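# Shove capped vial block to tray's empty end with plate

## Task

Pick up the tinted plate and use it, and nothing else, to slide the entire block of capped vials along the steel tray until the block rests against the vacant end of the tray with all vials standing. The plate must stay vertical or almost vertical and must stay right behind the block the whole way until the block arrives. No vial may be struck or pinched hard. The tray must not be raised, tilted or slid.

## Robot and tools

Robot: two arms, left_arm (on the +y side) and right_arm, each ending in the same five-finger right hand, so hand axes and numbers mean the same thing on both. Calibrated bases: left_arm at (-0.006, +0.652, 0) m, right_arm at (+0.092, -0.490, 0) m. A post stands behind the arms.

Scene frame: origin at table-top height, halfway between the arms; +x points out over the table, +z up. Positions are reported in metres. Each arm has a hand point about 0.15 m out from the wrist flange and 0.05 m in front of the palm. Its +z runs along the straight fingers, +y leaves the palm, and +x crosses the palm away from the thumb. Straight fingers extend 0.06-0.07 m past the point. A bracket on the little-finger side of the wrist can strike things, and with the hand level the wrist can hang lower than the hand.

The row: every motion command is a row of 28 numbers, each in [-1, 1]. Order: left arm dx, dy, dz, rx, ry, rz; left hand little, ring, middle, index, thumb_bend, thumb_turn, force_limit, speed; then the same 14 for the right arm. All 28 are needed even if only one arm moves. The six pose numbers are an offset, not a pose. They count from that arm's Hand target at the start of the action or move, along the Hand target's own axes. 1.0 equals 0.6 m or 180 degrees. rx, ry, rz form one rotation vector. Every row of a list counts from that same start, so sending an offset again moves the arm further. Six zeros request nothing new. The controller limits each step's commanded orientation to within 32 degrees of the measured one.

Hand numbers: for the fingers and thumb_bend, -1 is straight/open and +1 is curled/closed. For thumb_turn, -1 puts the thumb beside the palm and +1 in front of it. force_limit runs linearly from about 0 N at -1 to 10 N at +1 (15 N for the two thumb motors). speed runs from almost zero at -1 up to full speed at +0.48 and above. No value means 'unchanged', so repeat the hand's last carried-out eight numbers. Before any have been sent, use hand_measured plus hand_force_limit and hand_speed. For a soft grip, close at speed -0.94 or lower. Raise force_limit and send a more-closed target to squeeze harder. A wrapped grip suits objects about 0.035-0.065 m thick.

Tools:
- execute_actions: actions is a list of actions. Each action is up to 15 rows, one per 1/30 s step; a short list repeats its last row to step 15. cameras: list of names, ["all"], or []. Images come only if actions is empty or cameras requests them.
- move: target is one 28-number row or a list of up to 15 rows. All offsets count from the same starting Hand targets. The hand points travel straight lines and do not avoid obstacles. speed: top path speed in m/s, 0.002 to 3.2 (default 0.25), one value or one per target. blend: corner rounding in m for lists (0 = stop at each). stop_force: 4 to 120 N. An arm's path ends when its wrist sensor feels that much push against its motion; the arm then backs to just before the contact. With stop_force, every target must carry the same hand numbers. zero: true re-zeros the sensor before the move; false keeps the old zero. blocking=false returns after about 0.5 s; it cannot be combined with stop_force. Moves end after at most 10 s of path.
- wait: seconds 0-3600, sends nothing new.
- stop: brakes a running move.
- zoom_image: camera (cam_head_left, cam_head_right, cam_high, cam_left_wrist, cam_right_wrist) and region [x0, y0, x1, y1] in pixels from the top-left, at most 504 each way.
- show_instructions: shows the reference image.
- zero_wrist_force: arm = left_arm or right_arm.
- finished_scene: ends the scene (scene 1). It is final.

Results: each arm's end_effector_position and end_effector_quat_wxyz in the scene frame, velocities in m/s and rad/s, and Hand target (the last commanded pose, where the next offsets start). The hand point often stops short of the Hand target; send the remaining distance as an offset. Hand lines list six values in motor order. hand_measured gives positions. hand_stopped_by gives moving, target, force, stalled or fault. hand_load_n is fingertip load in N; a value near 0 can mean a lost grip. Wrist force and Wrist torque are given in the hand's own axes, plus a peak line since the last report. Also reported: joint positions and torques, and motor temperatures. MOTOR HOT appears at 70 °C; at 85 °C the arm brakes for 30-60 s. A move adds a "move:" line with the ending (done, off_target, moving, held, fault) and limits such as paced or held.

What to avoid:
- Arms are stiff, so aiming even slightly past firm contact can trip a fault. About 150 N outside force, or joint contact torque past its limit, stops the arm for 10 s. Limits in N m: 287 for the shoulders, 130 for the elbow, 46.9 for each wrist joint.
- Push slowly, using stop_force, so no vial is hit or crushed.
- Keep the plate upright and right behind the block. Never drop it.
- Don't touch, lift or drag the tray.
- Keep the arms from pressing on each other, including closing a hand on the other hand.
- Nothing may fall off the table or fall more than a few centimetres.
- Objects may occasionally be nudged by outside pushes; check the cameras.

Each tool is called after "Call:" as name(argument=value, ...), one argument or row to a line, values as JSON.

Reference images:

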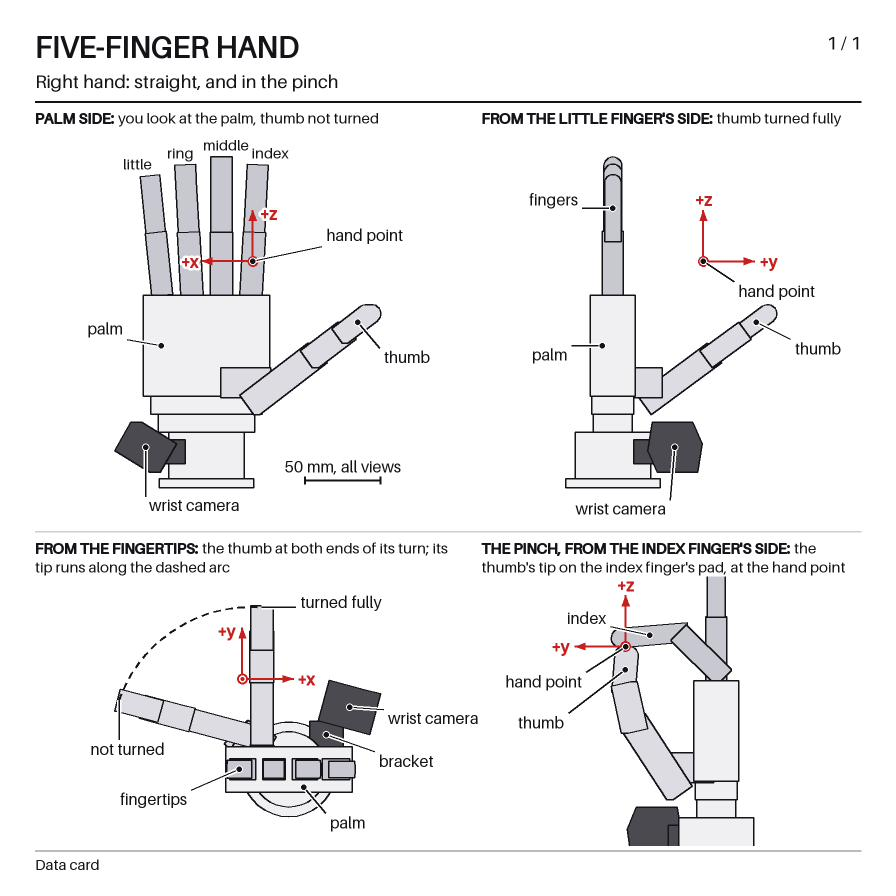

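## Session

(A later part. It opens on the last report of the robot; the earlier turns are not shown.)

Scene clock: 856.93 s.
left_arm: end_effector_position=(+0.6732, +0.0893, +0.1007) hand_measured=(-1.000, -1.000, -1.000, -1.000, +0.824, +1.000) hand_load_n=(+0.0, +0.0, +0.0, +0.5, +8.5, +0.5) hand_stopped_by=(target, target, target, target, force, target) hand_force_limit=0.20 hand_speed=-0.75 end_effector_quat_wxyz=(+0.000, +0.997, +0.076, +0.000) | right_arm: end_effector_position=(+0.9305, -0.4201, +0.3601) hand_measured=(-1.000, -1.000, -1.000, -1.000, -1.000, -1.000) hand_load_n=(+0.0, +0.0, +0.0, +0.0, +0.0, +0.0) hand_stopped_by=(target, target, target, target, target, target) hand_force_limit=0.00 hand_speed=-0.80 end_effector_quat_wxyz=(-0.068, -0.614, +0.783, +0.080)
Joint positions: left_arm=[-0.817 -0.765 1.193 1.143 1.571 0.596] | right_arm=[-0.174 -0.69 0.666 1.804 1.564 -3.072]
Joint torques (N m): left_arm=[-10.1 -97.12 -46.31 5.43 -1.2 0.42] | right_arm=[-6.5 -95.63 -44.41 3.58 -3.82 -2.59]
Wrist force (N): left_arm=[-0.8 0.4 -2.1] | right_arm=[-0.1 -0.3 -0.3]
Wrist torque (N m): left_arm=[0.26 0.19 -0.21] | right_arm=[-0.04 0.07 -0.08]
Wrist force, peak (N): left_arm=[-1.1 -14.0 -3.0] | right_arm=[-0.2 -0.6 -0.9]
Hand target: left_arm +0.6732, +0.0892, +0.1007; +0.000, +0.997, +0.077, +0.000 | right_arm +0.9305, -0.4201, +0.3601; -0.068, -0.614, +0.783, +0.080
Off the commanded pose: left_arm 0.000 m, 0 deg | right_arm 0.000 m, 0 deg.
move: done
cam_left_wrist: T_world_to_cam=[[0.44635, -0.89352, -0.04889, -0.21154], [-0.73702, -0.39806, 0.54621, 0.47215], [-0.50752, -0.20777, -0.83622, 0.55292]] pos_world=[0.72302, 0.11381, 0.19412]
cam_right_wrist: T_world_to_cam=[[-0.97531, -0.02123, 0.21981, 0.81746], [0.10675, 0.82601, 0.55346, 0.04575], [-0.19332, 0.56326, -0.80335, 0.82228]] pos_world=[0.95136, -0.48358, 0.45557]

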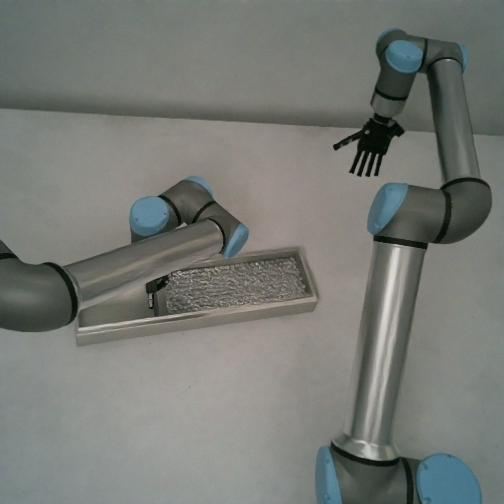

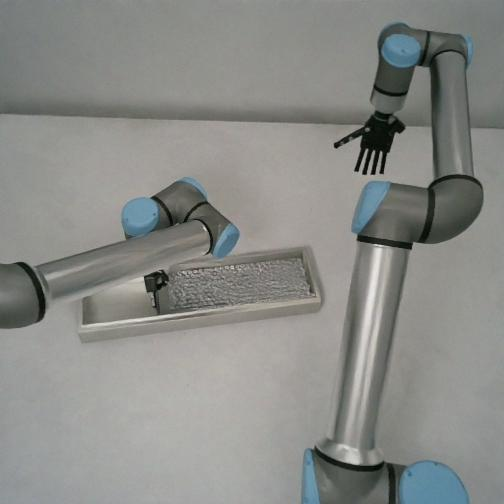

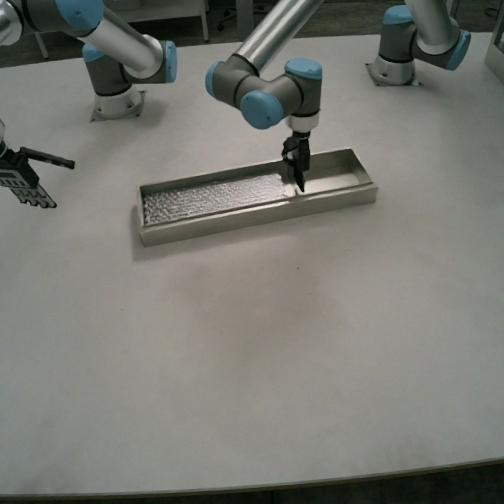

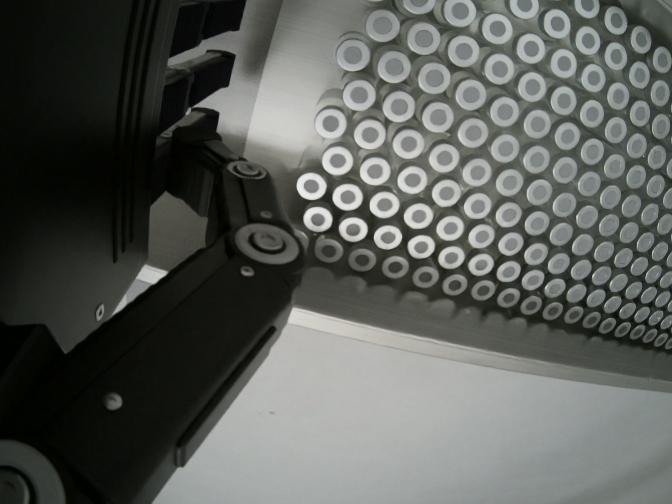

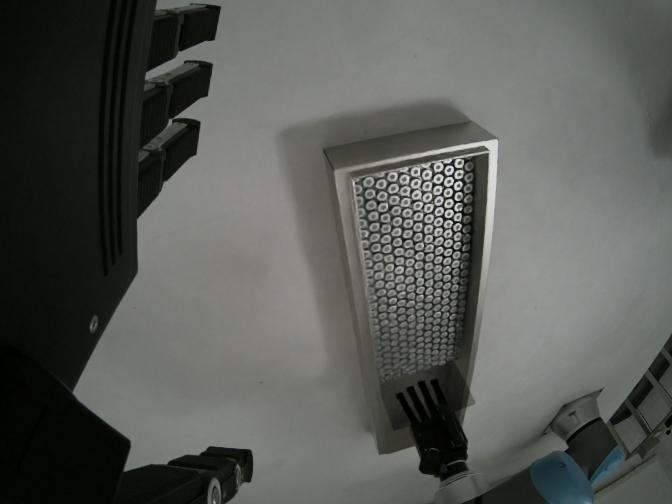

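Call:
move(
  target=[
    [0,0,-0.25,0,0,0,-1,-1,-1,-1,0.97,1,0.2,-0.75, 0,0,0,0,0,0,-1,-1,-1,-1,-1,-1,0,-0.8],
    [-0.1132,0.0373,-0.2192,0.048,-0.048,-0.4981,-1,-1,-1,-1,0.97,1,0.2,-0.75, 0,0,0,0,0,0,-1,-1,-1,-1,-1,-1,0,-0.8],
  ],
  speed=[0.06,0.2],
  cameras=["all"],
)

Call:
zoom_image(
  camera="cam_high",
  region=[130, 60, 390, 250],
)

Call:
zoom_image(
  camera="cam_right_wrist",
  region=[340, 130, 640, 460],
)

Call:
zoom_image(
  camera="cam_high",
  region=[220, 60, 330, 170],
)

Scene clock: 886.00 s.
left_arm: end_effector_position=(+0.6096, +0.0565, +0.2322) hand_measured=(-1.000, -1.000, -1.000, -1.000, +0.824, +1.000) hand_load_n=(+0.0, +0.0, +0.0, +0.0, +8.5, +0.5) hand_stopped_by=(target, target, target, target, force, target) hand_force_limit=0.20 hand_speed=-0.75 end_effector_quat_wxyz=(-0.063, +0.648, +0.755, -0.073) | right_arm: end_effector_position=(+0.9305, -0.4201, +0.3601) hand_measured=(-1.000, -1.000, -1.000, -1.000, -1.000, -1.000) hand_load_n=(+0.0, +0.0, +0.0, +0.0, +0.0, +0.0) hand_stopped_by=(target, target, target, target, target, target) hand_force_limit=0.00 hand_speed=-0.80 end_effector_quat_wxyz=(-0.068, -0.614, +0.783, +0.080)
Joint positions: left_arm=[-0.96 -0.9 1.193 1.363 1.744 -1.11] | right_arm=[-0.174 -0.69 0.666 1.804 1.564 -3.072]
Joint torques (N m): left_arm=[8.83 -105.29 -36.24 6.33 -2.2 -2.78] | right_arm=[-6.97 -94.78 -43.62 3.56 -3.58 -2.87]
Wrist force (N): left_arm=[-0.9 0.4 -1.9] | right_arm=[-0.1 -0.2 -0.5]
Wrist torque (N m): left_arm=[0.24 0.19 -0.27] | right_arm=[-0.01 0.07 -0.08]
Wrist force, peak (N): left_arm=[-1.1 0.7 -2.5] | right_arm=[-0.4 -0.7 -0.7]
Hand target: left_arm +0.6096, +0.0566, +0.2323; -0.063, +0.648, +0.755, -0.073 | right_arm +0.9305, -0.4201, +0.3601; -0.068, -0.614, +0.783, +0.080
Off the commanded pose: left_arm 0.000 m, 0 deg | right_arm 0.000 m, 0 deg.
move: done
cam_left_wrist: T_world_to_cam=[[0.86737, 0.44156, -0.22954, -0.49607], [0.49546, -0.72286, 0.48166, -0.37761], [0.04676, -0.53151, -0.84576, 0.30641]] pos_world=[0.60304, 0.10895, 0.32716]
cam_right_wrist: T_world_to_cam=[[-0.97531, -0.02123, 0.21981, 0.81746], [0.10675, 0.82601, 0.55346, 0.04575], [-0.19332, 0.56326, -0.80335, 0.82228]] pos_world=[0.95136, -0.48358, 0.45557]

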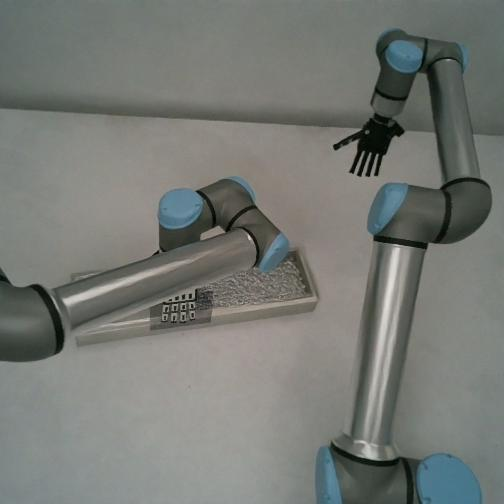

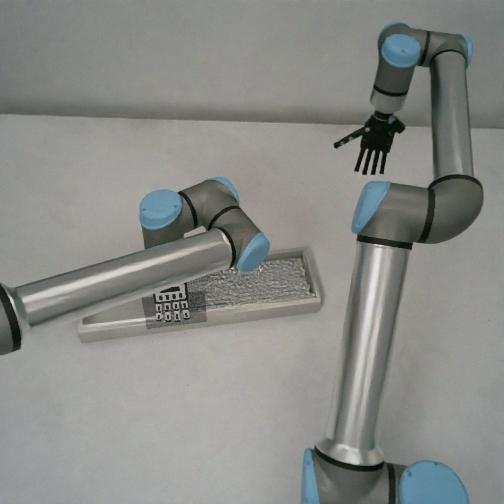

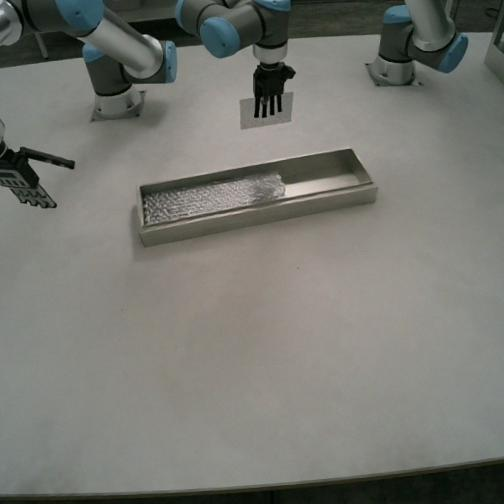

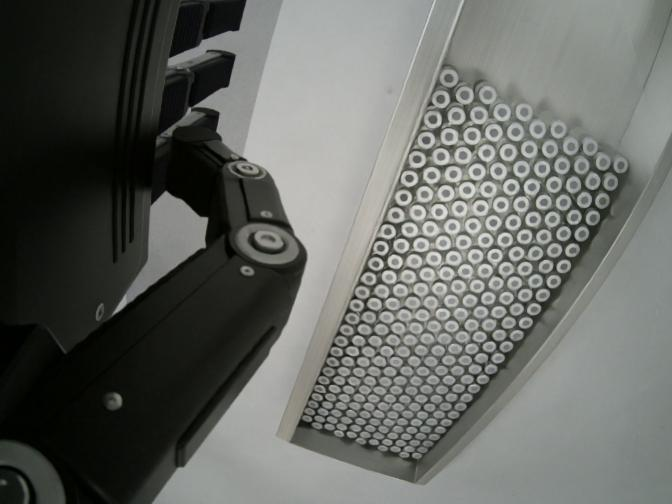

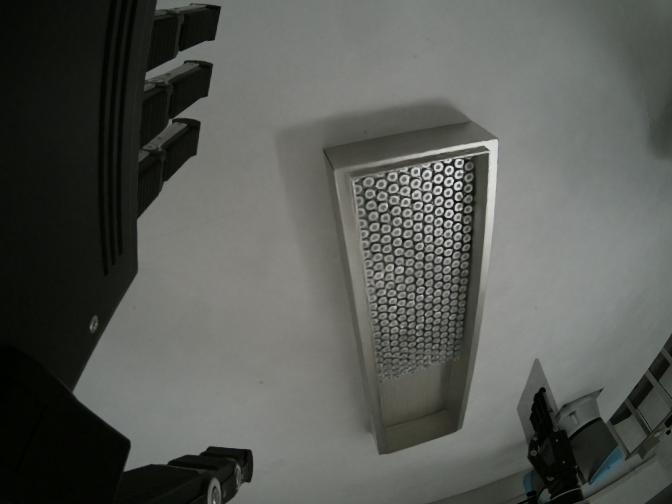

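Scaled by 1.938 from the camera's image (finer frame: 720x720).

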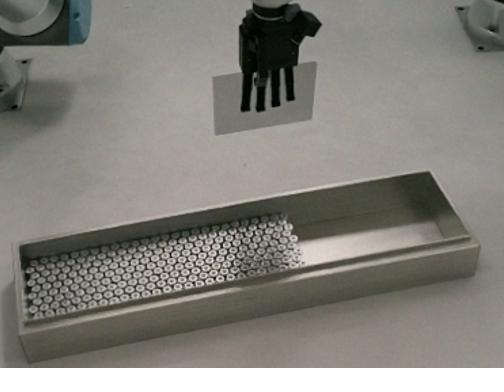

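Scaled by 1.527 from the camera's image (finer frame: 960x720).

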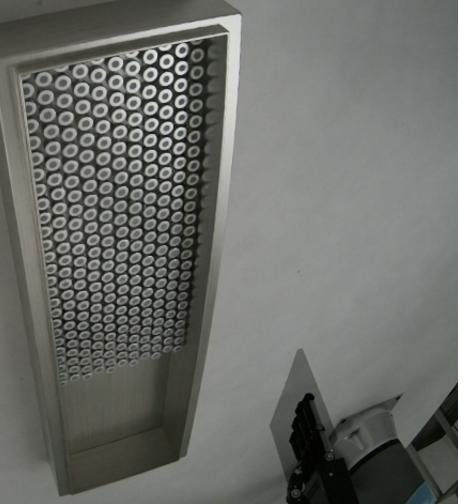

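Scaled by 4.582 from the camera's image (finer frame: 720x720).

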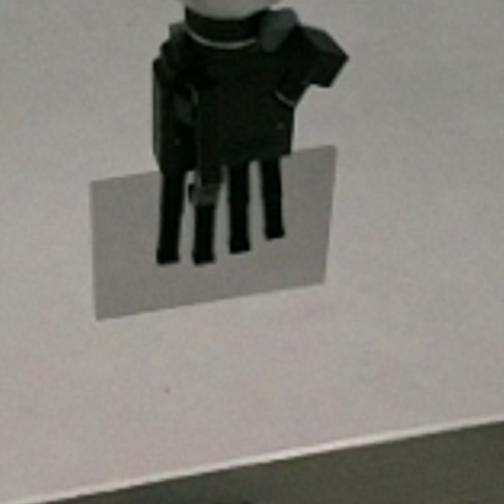

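Call:
move(
  target=[
    [0.0005,0.0763,0.2183,0,0,0,-1,-1,-1,-1,0.97,1,0.2,-0.75, 0,0,0,0,0,0,-1,-1,-1,-1,-1,-1,0,-0.8],
    [0.0005,0.0827,0.251,0,0,0,-1,-1,-1,-1,0.97,1,0.2,-0.75, 0,0,0,0,0,0,-1,-1,-1,-1,-1,-1,0,-0.8],
  ],
  speed=[0.06,0.004],
  stop_force=4,
  cameras=["cam_high","cam_head_left","cam_head_right","cam_right_wrist"],
)

Call:
zoom_image(
  camera="cam_right_wrist",
  region=[440, 310, 540, 430],
)

Call:
zoom_image(
  camera="cam_head_left",
  region=[130, 280, 230, 360],
)

Scene clock: 905.20 s.
left_arm: end_effector_position=(+0.6292, +0.0600, +0.0838) hand_measured=(-1.000, -1.000, -1.000, -1.000, +0.824, +1.000) hand_load_n=(+0.0, +0.0, +0.0, +0.0, +8.0, +1.0) hand_stopped_by=(target, target, target, target, force, target) hand_force_limit=0.20 hand_speed=-0.75 end_effector_quat_wxyz=(-0.063, +0.648, +0.755, -0.073) | right_arm: end_effector_position=(+0.9305, -0.4201, +0.3601) hand_measured=(-1.000, -1.000, -1.000, -1.000, -1.000, -1.000) hand_load_n=(+0.0, +0.0, +0.0, +0.0, +0.0, +0.0) hand_stopped_by=(target, target, target, target, target, target) hand_force_limit=0.00 hand_speed=-0.80 end_effector_quat_wxyz=(-0.068, -0.614, +0.783, +0.080)
Joint positions: left_arm=[-0.938 -0.782 1.267 1.176 1.742 -1.088] | right_arm=[-0.174 -0.69 0.666 1.804 1.564 -3.072]
Joint torques (N m): left_arm=[-9.13 -105.61 -33.42 5.3 0.97 -2.48] | right_arm=[-8.2 -91.84 -44.52 4.06 -3.64 -2.43]
Wrist force (N): left_arm=[0.9 -0.6 -10.6] | right_arm=[-0.2 -0.6 -0.6]
Wrist torque (N m): left_arm=[0.76 0.28 -0.13] | right_arm=[-0.06 0.10 -0.10]
Wrist force, peak (N): left_arm=[0.6 -1.0 -11.1] | right_arm=[-0.4 -0.6 -0.9]
Hand target: left_arm +0.6292, +0.0600, +0.0839; -0.063, +0.648, +0.755, -0.073 (not the last commanded pose) | right_arm +0.9305, -0.4201, +0.3601; -0.068, -0.614, +0.783, +0.080
Off the commanded pose: left_arm 0.009 m, 0 deg | right_arm 0.000 m, 0 deg.
move: contact (left_arm); path passed 1 of 2 targets
cam_right_wrist: T_world_to_cam=[[-0.97531, -0.02123, 0.21981, 0.81746], [0.10675, 0.82601, 0.55346, 0.04575], [-0.19332, 0.56326, -0.80335, 0.82228]] pos_world=[0.95136, -0.48358, 0.45557]
Images, in order (width x height): cam_head_left 504x504, cam_head_right 504x504, cam_high 504x504, cam_right_wrist 672x504.

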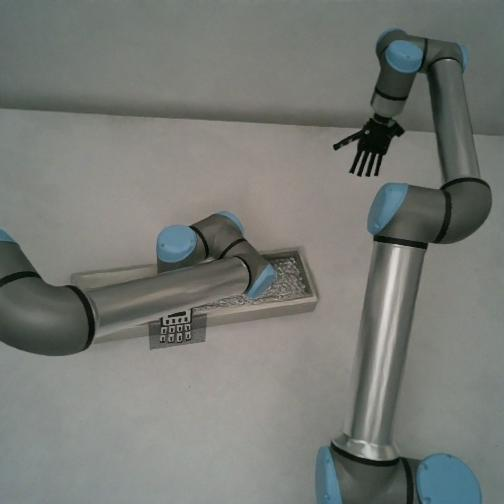

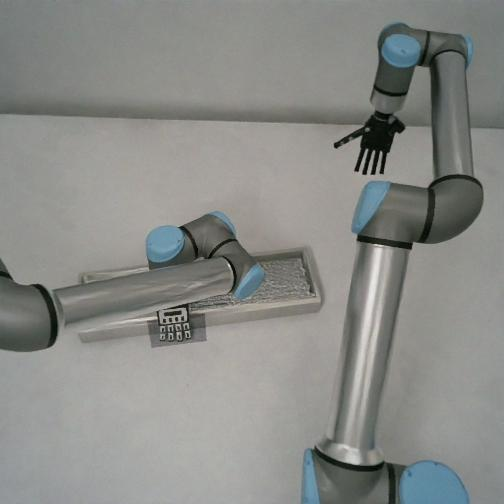

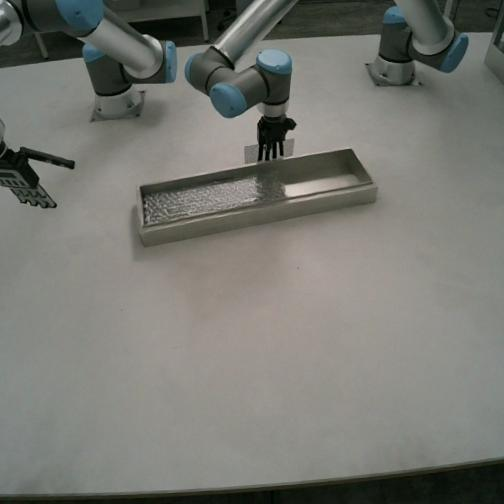

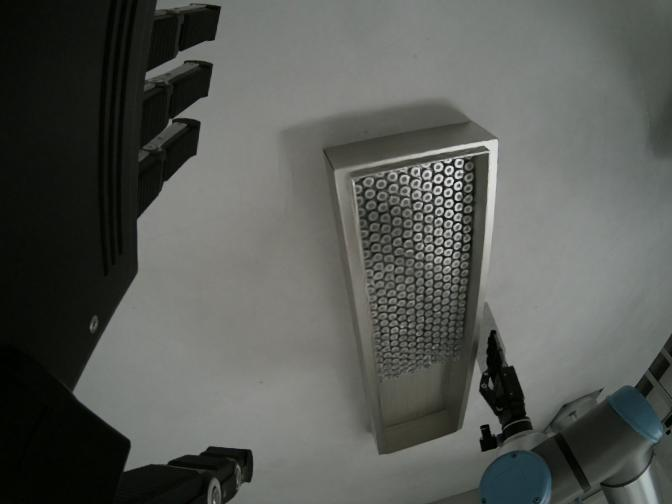

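Scaled by 4.200 from the camera's image (finer frame: 960x720).

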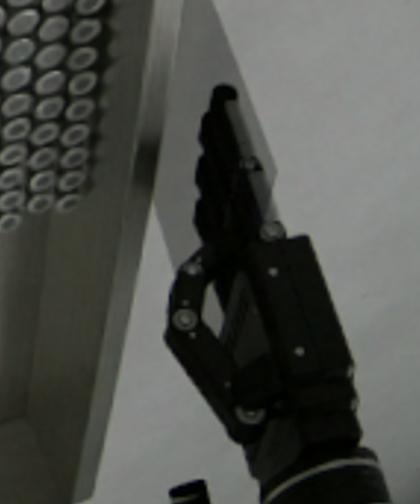

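Scaled by 5.040 from the camera's image (finer frame: 720x720).

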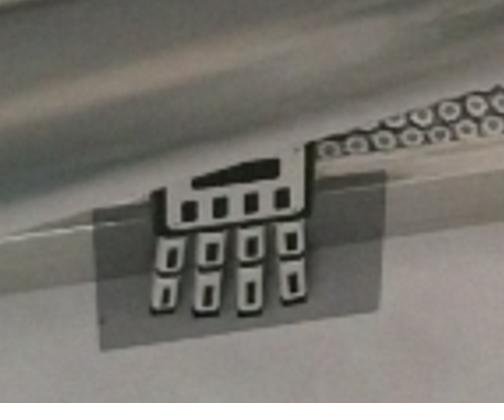

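Call:
move(
  target=[0,-0.0005,-0.0027,0,0,0,-1,-1,-1,-1,0.97,1,0.2,-0.75, 0,0,0,0,0,0,-1,-1,-1,-1,-1,-1,0,-0.8],
  speed=0.01,
)

Call:
move(
  target=[0,0.055,-0.0107,0,0,0,-1,-1,-1,-1,0.97,1,0.2,-0.75, 0,0,0,0,0,0,-1,-1,-1,-1,-1,-1,0,-0.8],
  speed=0.005,
  stop_force=4,
  cameras=["cam_high","cam_head_left","cam_head_right","cam_right_wrist"],
)

Call:
zoom_image(
  camera="cam_right_wrist",
  region=[440, 290, 540, 410],
)

Call:
zoom_image(
  camera="cam_head_left",
  region=[130, 280, 230, 360],
)

Scene clock: 922.23 s.
left_arm: end_effector_position=(+0.6292, +0.0600, +0.0856) hand_measured=(-1.000, -1.000, -1.000, -1.000, +0.824, +1.000) hand_load_n=(+0.0, +0.0, +0.0, +0.0, +8.5, +1.0) hand_stopped_by=(target, target, target, target, force, target) hand_force_limit=0.20 hand_speed=-0.75 end_effector_quat_wxyz=(-0.063, +0.648, +0.755, -0.073) | right_arm: end_effector_position=(+0.9305, -0.4201, +0.3601) hand_measured=(-1.000, -1.000, -1.000, -1.000, -1.000, -1.000) hand_load_n=(+0.0, +0.0, +0.0, +0.0, +0.0, +0.0) hand_stopped_by=(target, target, target, target, target, target) hand_force_limit=0.00 hand_speed=-0.80 end_effector_quat_wxyz=(-0.068, -0.614, +0.783, +0.080)
Joint positions: left_arm=[-0.938 -0.784 1.266 1.178 1.742 -1.088] | right_arm=[-0.174 -0.69 0.666 1.804 1.564 -3.072]
Joint torques (N m): left_arm=[-6.63 -101.78 -41.33 2.7 0.85 -1.57] | right_arm=[-5.37 -93.51 -44.6 3.89 -3.97 -2.67]
Wrist force (N): left_arm=[-0.9 0.2 -1.6] | right_arm=[-0.4 -0.4 -0.7]
Wrist torque (N m): left_arm=[0.20 0.18 -0.24] | right_arm=[-0.02 0.13 -0.10]
Wrist force, peak (N): left_arm=[0.7 -0.8 -10.4] | right_arm=[-0.4 -0.7 -0.5]
Hand target: left_arm +0.6292, +0.0600, +0.0855; -0.063, +0.648, +0.755, -0.073 | right_arm +0.9305, -0.4201, +0.3601; -0.068, -0.614, +0.783, +0.080
Off the commanded pose: left_arm 0.000 m, 0 deg | right_arm 0.000 m, 0 deg.
move: done

Scene clock: 928.40 s.
left_arm: end_effector_position=(+0.6549, +0.0640, +0.0855) hand_measured=(-1.000, -1.000, -1.000, -1.000, +0.824, +1.000) hand_load_n=(+0.0, +0.0, +0.0, +0.0, +8.5, +1.0) hand_stopped_by=(target, target, target, target, force, target) hand_force_limit=0.20 hand_speed=-0.75 end_effector_quat_wxyz=(-0.063, +0.648, +0.755, -0.073) | right_arm: end_effector_position=(+0.9305, -0.4201, +0.3601) hand_measured=(-1.000, -1.000, -1.000, -1.000, -1.000, -1.000) hand_load_n=(-0.5, +0.0, +0.0, +0.0, +0.0, +0.0) hand_stopped_by=(target, target, target, target, target, target) hand_force_limit=0.00 hand_speed=-0.80 end_effector_quat_wxyz=(-0.068, -0.614, +0.783, +0.080)
Joint positions: left_arm=[-0.911 -0.757 1.218 1.205 1.739 -1.06] | right_arm=[-0.174 -0.69 0.666 1.804 1.564 -3.072]
Joint torques (N m): left_arm=[-7.96 -116.97 -27.97 1.22 -1.16 -2.75] | right_arm=[-7.57 -94.28 -44.9 3.78 -4.18 -2.67]
Wrist force (N): left_arm=[-2.6 -4.6 -1.3] | right_arm=[0.0 -0.4 -0.4]
Wrist torque (N m): left_arm=[0.30 0.13 -0.81] | right_arm=[-0.05 0.05 -0.08]
Wrist force, peak (N): left_arm=[-2.2 -7.5 -0.9] | right_arm=[-0.2 -0.5 -0.9]
Hand target: left_arm +0.6549, +0.0640, +0.0855; -0.063, +0.648, +0.755, -0.073 (not the last commanded pose) | right_arm +0.9305, -0.4201, +0.3601; -0.068, -0.614, +0.783, +0.080
Off the commanded pose: left_arm 0.008 m, 0 deg | right_arm 0.000 m, 0 deg.
move: contact (left_arm)
cam_right_wrist: T_world_to_cam=[[-0.97531, -0.02123, 0.21981, 0.81746], [0.10675, 0.82601, 0.55346, 0.04575], [-0.19332, 0.56326, -0.80335, 0.82228]] pos_world=[0.95136, -0.48358, 0.45557]
Images, in order (width x height): cam_head_left 504x504, cam_head_right 504x504, cam_high 504x504, cam_right_wrist 672x504.

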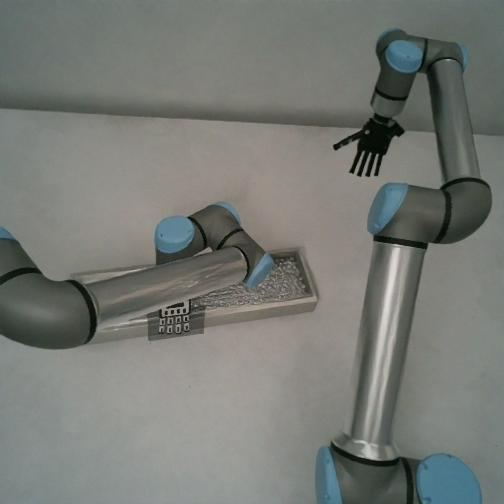

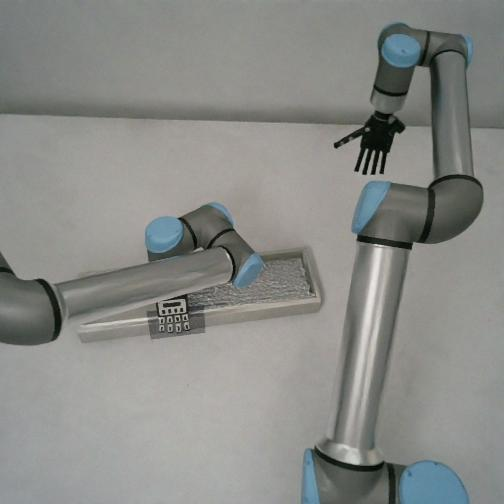

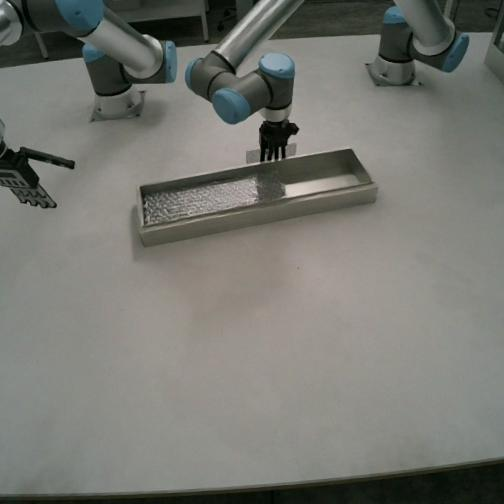

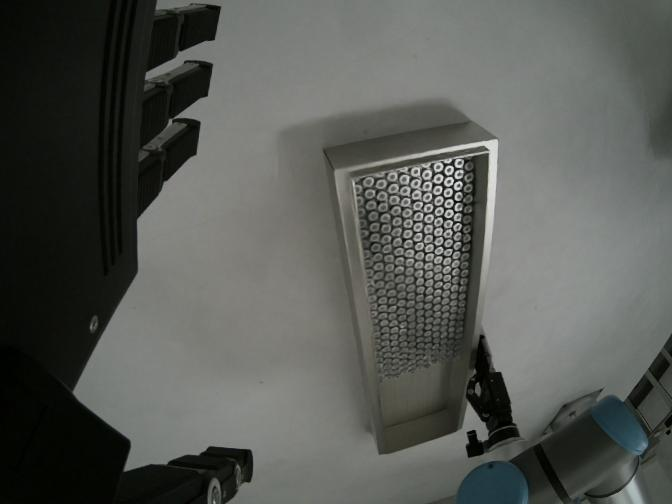

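Scaled by 4.200 from the camera's image (finer frame: 960x720).

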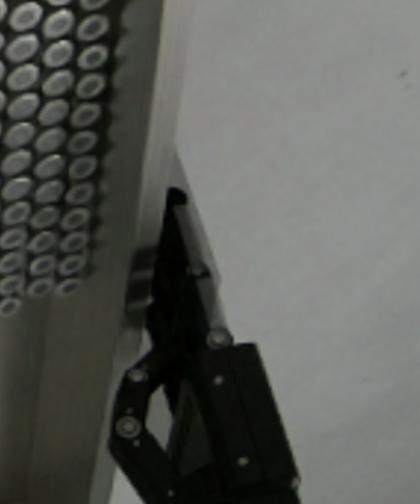

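Scaled by 5.040 from the camera's image (finer frame: 720x720).

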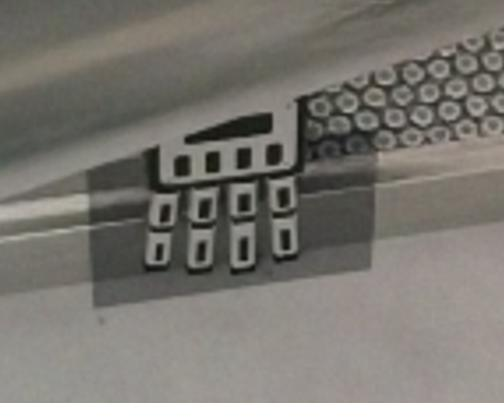

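Call:
move(
  target=[0,-0.0004,0.0075,0,0,0,-1,-1,-1,-1,0.97,1,0.2,-0.75, 0,0,0,0,0,0,-1,-1,-1,-1,-1,-1,0,-0.8],
  speed=0.003,
  stop_force=4,
)

Scene clock: 937.57 s.
left_arm: end_effector_position=(+0.6544, +0.0639, +0.0838) hand_measured=(-1.000, -1.000, -1.000, -1.000, +0.824, +1.000) hand_load_n=(+0.0, +0.0, +0.0, +0.0, +8.5, +0.5) hand_stopped_by=(target, target, target, target, force, target) hand_force_limit=0.20 hand_speed=-0.75 end_effector_quat_wxyz=(-0.063, +0.648, +0.755, -0.073) | right_arm: end_effector_position=(+0.9305, -0.4201, +0.3601) hand_measured=(-1.000, -1.000, -1.000, -1.000, -1.000, -1.000) hand_load_n=(+0.0, +0.0, +0.0, +0.0, +0.0, +0.0) hand_stopped_by=(target, target, target, target, target, target) hand_force_limit=0.00 hand_speed=-0.80 end_effector_quat_wxyz=(-0.068, -0.614, +0.783, +0.080)
Joint positions: left_arm=[-0.911 -0.756 1.219 1.202 1.739 -1.061] | right_arm=[-0.174 -0.69 0.666 1.804 1.564 -3.072]
Joint torques (N m): left_arm=[-5.29 -107.15 -40.02 5.23 1.47 -1.97] | right_arm=[-6.55 -92.57 -44.5 3.96 -4.24 -2.45]
Wrist force (N): left_arm=[0.0 -3.6 -8.1] | right_arm=[-0.1 -0.3 -0.3]
Wrist torque (N m): left_arm=[0.60 0.31 -0.46] | right_arm=[-0.04 0.07 -0.09]
Wrist force, peak (N): left_arm=[0.2 -3.5 -8.3] | right_arm=[0.0 -0.4 -1.0]
Hand target: left_arm +0.6545, +0.0639, +0.0839; -0.063, +0.648, +0.755, -0.073 (not the last commanded pose) | right_arm +0.9305, -0.4201, +0.3601; -0.068, -0.614, +0.783, +0.080
Off the commanded pose: left_arm 0.003 m, 0 deg | right_arm 0.000 m, 0 deg.
move: contact (left_arm)

Call:
move(
  target=[0,0,0,0,0,0,-1,-1,-1,-1,0.6,1,0.2,-0.8, 0,0,0,0,0,0,-1,-1,-1,-1,-1,-1,0,-0.8],
)

Call:
move(
  target=[0,0,0,0,0,0,-1,-1,-1,-1,-1,1,0.2,-0.2, 0,0,0,0,0,0,-1,-1,-1,-1,-1,-1,0,-0.8],
  cameras=["cam_high","cam_head_left","cam_left_wrist","cam_right_wrist"],
)

Call:
zoom_image(
  camera="cam_right_wrist",
  region=[440, 290, 540, 410],
)

Call:
zoom_image(
  camera="cam_head_left",
  region=[130, 280, 230, 360],
)

Scene clock: 948.23 s.
left_arm: end_effector_position=(+0.6545, +0.0639, +0.0839) hand_measured=(-1.000, -1.000, -1.000, -1.000, +0.600, +1.000) hand_load_n=(+0.0, +0.0, +0.0, +0.0, +0.0, +0.0) hand_stopped_by=(target, target, target, target, target, target) hand_force_limit=0.20 hand_speed=-0.80 end_effector_quat_wxyz=(-0.063, +0.648, +0.755, -0.073) | right_arm: end_effector_position=(+0.9305, -0.4201, +0.3601) hand_measured=(-1.000, -1.000, -1.000, -1.000, -1.000, -1.000) hand_load_n=(+0.0, +0.0, +0.0, +0.0, +0.0, +0.0) hand_stopped_by=(target, target, target, target, target, target) hand_force_limit=0.00 hand_speed=-0.80 end_effector_quat_wxyz=(-0.068, -0.614, +0.783, +0.080)
Joint positions: left_arm=[-0.911 -0.756 1.219 1.202 1.739 -1.061] | right_arm=[-0.174 -0.69 0.666 1.804 1.564 -3.072]
Joint torques (N m): left_arm=[6.22 -111.48 -43.23 5.42 -0.01 2.64] | right_arm=[-6.36 -92.33 -44.65 4.08 -3.83 -2.76]
Wrist force (N): left_arm=[-1.0 0.7 -3.5] | right_arm=[-0.1 0.0 -0.8]
Wrist torque (N m): left_arm=[0.40 0.26 -0.17] | right_arm=[0.03 0.09 -0.07]
Wrist force, peak (N): left_arm=[0.6 -3.8 -7.8] | right_arm=[-0.1 -0.6 -0.9]
Hand target: left_arm +0.6545, +0.0639, +0.0839; -0.063, +0.648, +0.755, -0.073 | right_arm +0.9305, -0.4201, +0.3601; -0.068, -0.614, +0.783, +0.080
Off the commanded pose: left_arm 0.000 m, 0 deg | right_arm 0.000 m, 0 deg.
move: done

Scene clock: 949.93 s.
left_arm: end_effector_position=(+0.6545, +0.0639, +0.0839) hand_measured=(-1.000, -1.000, -1.000, -1.000, -1.000, +1.000) hand_load_n=(+0.0, +0.0, +0.0, +0.0, +0.0, +0.0) hand_stopped_by=(target, target, target, target, target, target) hand_force_limit=0.20 hand_speed=-0.20 end_effector_quat_wxyz=(-0.063, +0.648, +0.755, -0.073) | right_arm: end_effector_position=(+0.9305, -0.4201, +0.3601) hand_measured=(-1.000, -1.000, -1.000, -1.000, -1.000, -1.000) hand_load_n=(+0.0, +0.0, +0.0, +0.0, +0.0, +0.0) hand_stopped_by=(target, target, target, target, target, target) hand_force_limit=0.00 hand_speed=-0.80 end_effector_quat_wxyz=(-0.068, -0.614, +0.783, +0.080)
Joint positions: left_arm=[-0.911 -0.756 1.219 1.202 1.739 -1.061] | right_arm=[-0.174 -0.69 0.666 1.804 1.564 -3.072]
Joint torques (N m): left_arm=[5.94 -109.79 -43.91 5.4 -0.95 2.59] | right_arm=[-6.54 -93.55 -44.6 4.2 -3.99 -2.72]
Wrist force (N): left_arm=[-1.0 0.0 -3.5] | right_arm=[0.0 -0.4 -0.4]
Wrist torque (N m): left_arm=[0.31 0.26 -0.20] | right_arm=[-0.05 0.07 -0.09]
Wrist force, peak (N): left_arm=[-1.4 -0.1 -3.7] | right_arm=[-0.3 -0.3 -1.0]
Hand target: left_arm +0.6545, +0.0639, +0.0839; -0.063, +0.648, +0.755, -0.073 | right_arm +0.9305, -0.4201, +0.3601; -0.068, -0.614, +0.783, +0.080
Off the commanded pose: left_arm 0.000 m, 0 deg | right_arm 0.000 m, 0 deg.
move: done
cam_left_wrist: T_world_to_cam=[[0.86724, 0.44182, -0.22953, -0.57228], [0.49567, -0.72279, 0.48154, -0.3232], [0.04685, -0.53138, -0.84583, 0.18276]] pos_world=[0.64794, 0.11635, 0.17886]
cam_right_wrist: T_world_to_cam=[[-0.97531, -0.02123, 0.21981, 0.81746], [0.10675, 0.82601, 0.55346, 0.04575], [-0.19332, 0.56326, -0.80335, 0.82228]] pos_world=[0.95136, -0.48358, 0.45557]
Images, in order (width x height): cam_head_left 504x504, cam_high 504x504, cam_left_wrist 672x504, cam_right_wrist 672x504.

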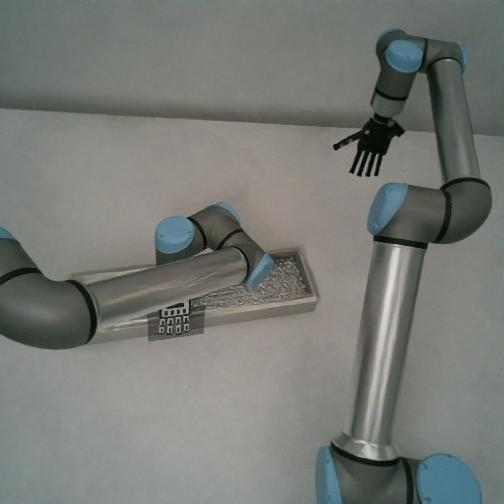

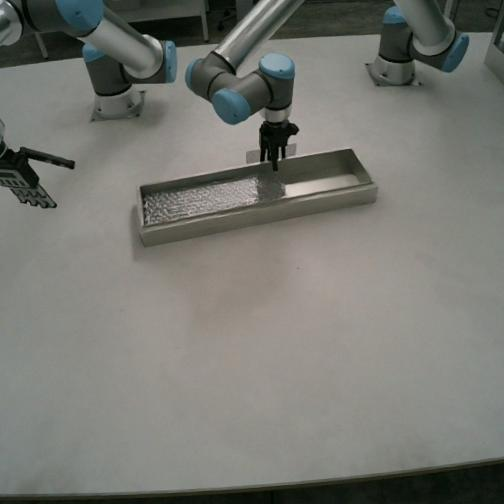

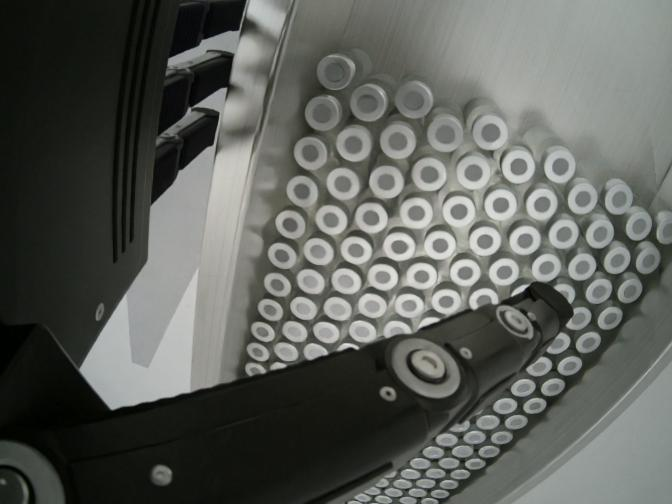

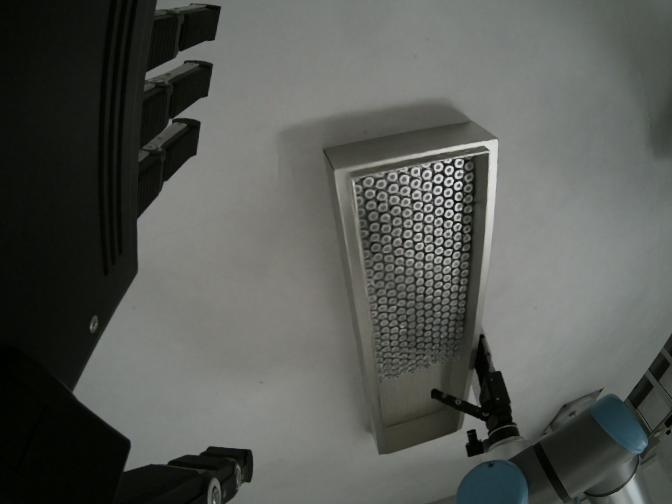

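Scaled by 4.200 from the camera's image (finer frame: 960x720).

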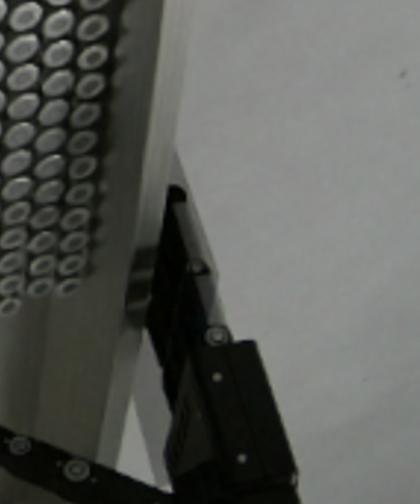

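Scaled by 5.040 from the camera's image (finer frame: 720x720).

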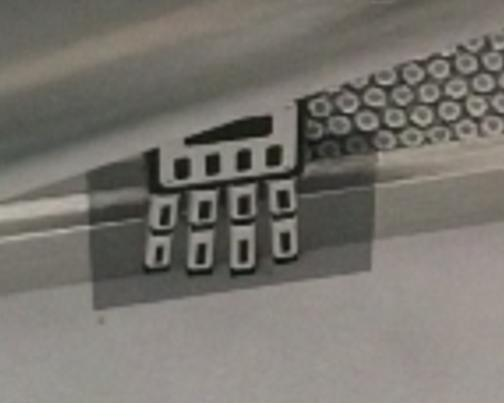

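Call:
move(
  target=[
    [0,-0.0017,-0.004,0,0,0,-1,-1,-1,-1,-1,1,0.2,-0.2, 0,0,0,0,0,0,-1,-1,-1,-1,-1,-1,0,-0.8],
    [0,-0.03,-0.004,0,0,0,-1,-1,-1,-1,-1,1,0.2,-0.2, 0,0,0,0,0,0,-1,-1,-1,-1,-1,-1,0,-0.8],
    [0,-0.03,-0.3,0,0,0,-1,-1,-1,-1,-1,1,0.2,-0.2, 0,0,0,0,0,0,-1,-1,-1,-1,-1,-1,0,-0.8],
  ],
  speed=[0.005,0.015,0.08],
  cameras=["all"],
)

Call:
zoom_image(
  camera="cam_high",
  region=[130, 100, 390, 250],
)

Call:
zoom_image(
  camera="cam_head_left",
  region=[130, 280, 230, 360],
)

Scene clock: 974.80 s.
left_arm: end_effector_position=(+0.6712, +0.0664, +0.2642) hand_measured=(-1.000, -1.000, -1.000, -1.000, -1.000, +1.000) hand_load_n=(+0.0, +0.0, +0.0, +0.0, -0.5, +0.0) hand_stopped_by=(target, target, target, target, target, target) hand_force_limit=0.20 hand_speed=-0.20 end_effector_quat_wxyz=(-0.063, +0.648, +0.755, -0.073) end_effector_velocity=(-0.001, +0.001, -0.003) end_effector_angular_velocity=(+0.002, +0.002, -0.001) | right_arm: end_effector_position=(+0.9305, -0.4201, +0.3601) hand_measured=(-1.000, -1.000, -1.000, -1.000, -1.000, -1.000) hand_load_n=(+0.0, +0.0, +0.0, +0.0, +0.0, +0.0) hand_stopped_by=(target, target, target, target, target, target) hand_force_limit=0.00 hand_speed=-0.80 end_effector_quat_wxyz=(-0.068, -0.614, +0.783, +0.080)
Joint positions: left_arm=[-0.893 -0.842 1.04 1.47 1.738 -1.043] | right_arm=[-0.174 -0.69 0.666 1.804 1.564 -3.072]
Joint velocities: left_arm=[0 0 0.006 -0.003 0 0.001] | right_arm=[within noise]
Joint torques (N m): left_arm=[-7.62 -92.59 -29.27 1.47 -1.38 -0.34] | right_arm=[-8.35 -92.39 -44.58 4.62 -3.83 -2.73]
Wrist force (N): left_arm=[-0.9 0.5 -2.7] | right_arm=[-0.2 -0.2 -0.5]
Wrist torque (N m): left_arm=[0.33 0.20 -0.22] | right_arm=[-0.02 0.09 -0.09]
Wrist force, peak (N): left_arm=[-1.0 0.2 -4.4] | right_arm=[0.2 -0.5 -1.0]
Hand target: left_arm +0.6711, +0.0664, +0.2640; -0.063, +0.648, +0.755, -0.073 | right_arm +0.9305, -0.4201, +0.3601; -0.068, -0.614, +0.783, +0.080
Off the commanded pose: left_arm 0.000 m, 0 deg | right_arm 0.000 m, 0 deg.
move: done
cam_left_wrist: T_world_to_cam=[[0.86731, 0.44173, -0.22945, -0.54657], [0.49555, -0.72276, 0.48172, -0.41643], [0.04695, -0.5315, -0.84576, 0.33564]] pos_world=[0.66465, 0.11885, 0.35906]
cam_right_wrist: T_world_to_cam=[[-0.97531, -0.02123, 0.21981, 0.81746], [0.10675, 0.82601, 0.55346, 0.04575], [-0.19332, 0.56326, -0.80335, 0.82228]] pos_world=[0.95136, -0.48358, 0.45557]

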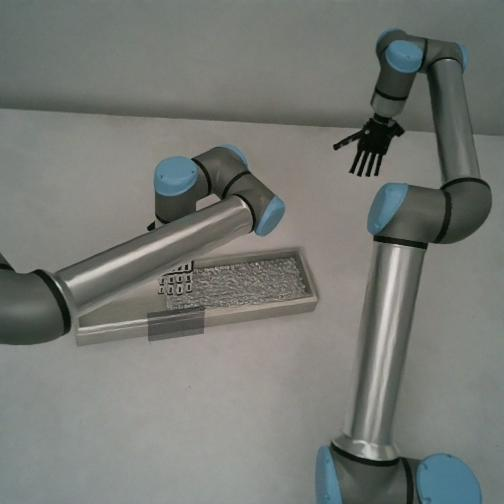

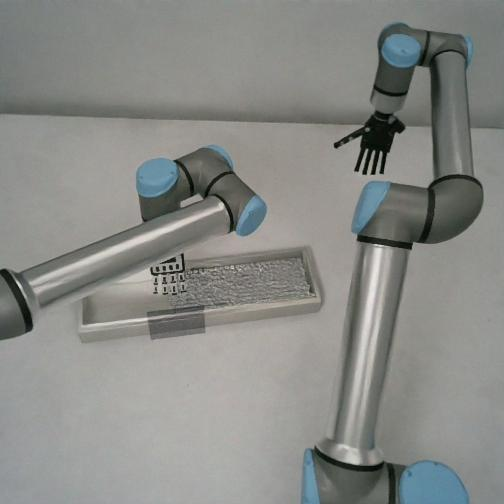

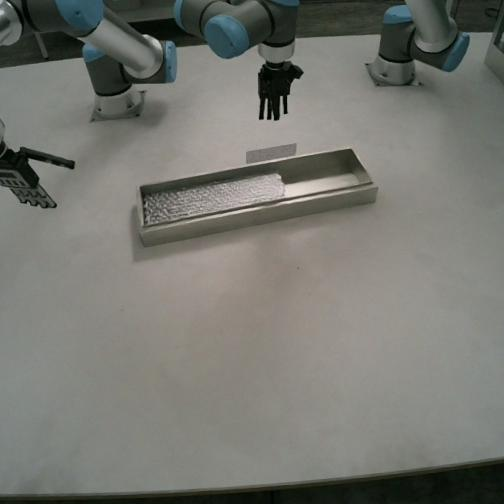

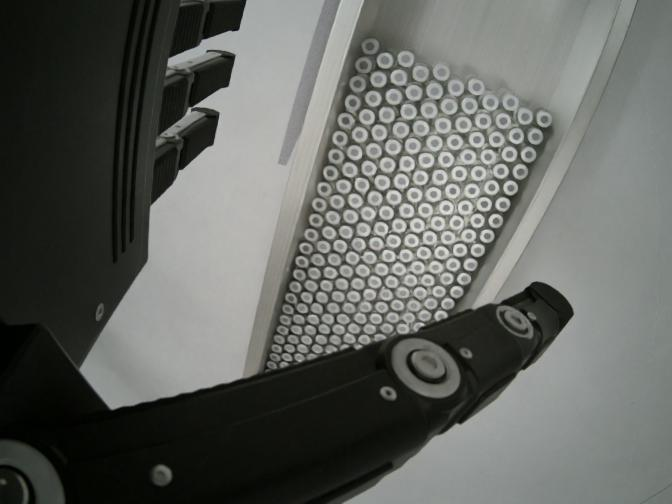

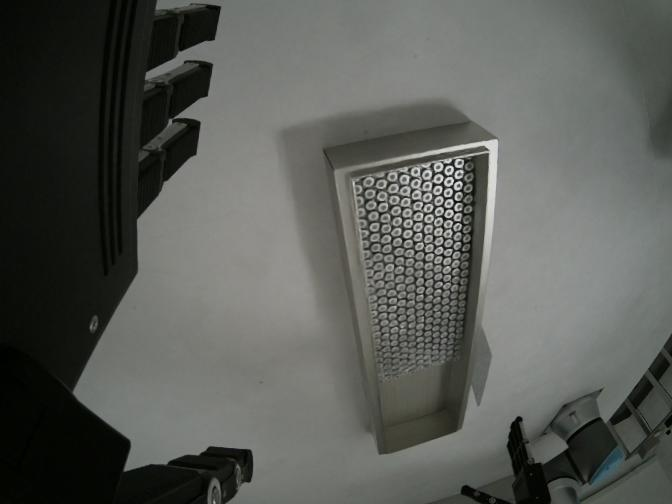

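Scaled by 1.938 from the camera's image (finer frame: 720x720).

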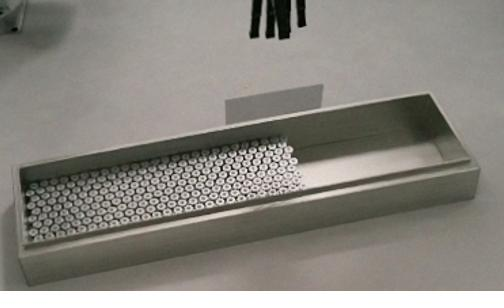

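Scaled by 5.040 from the camera's image (finer frame: 720x720).

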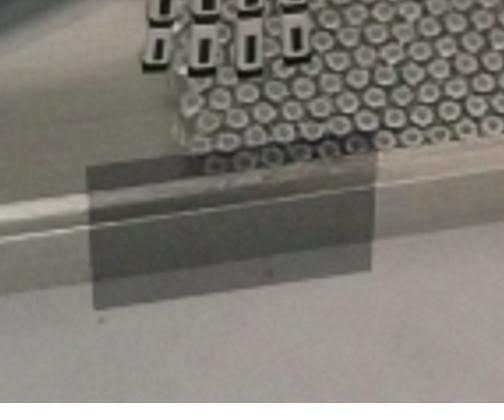

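Call:
finished_scene(
)

The scene is finished: the task was done.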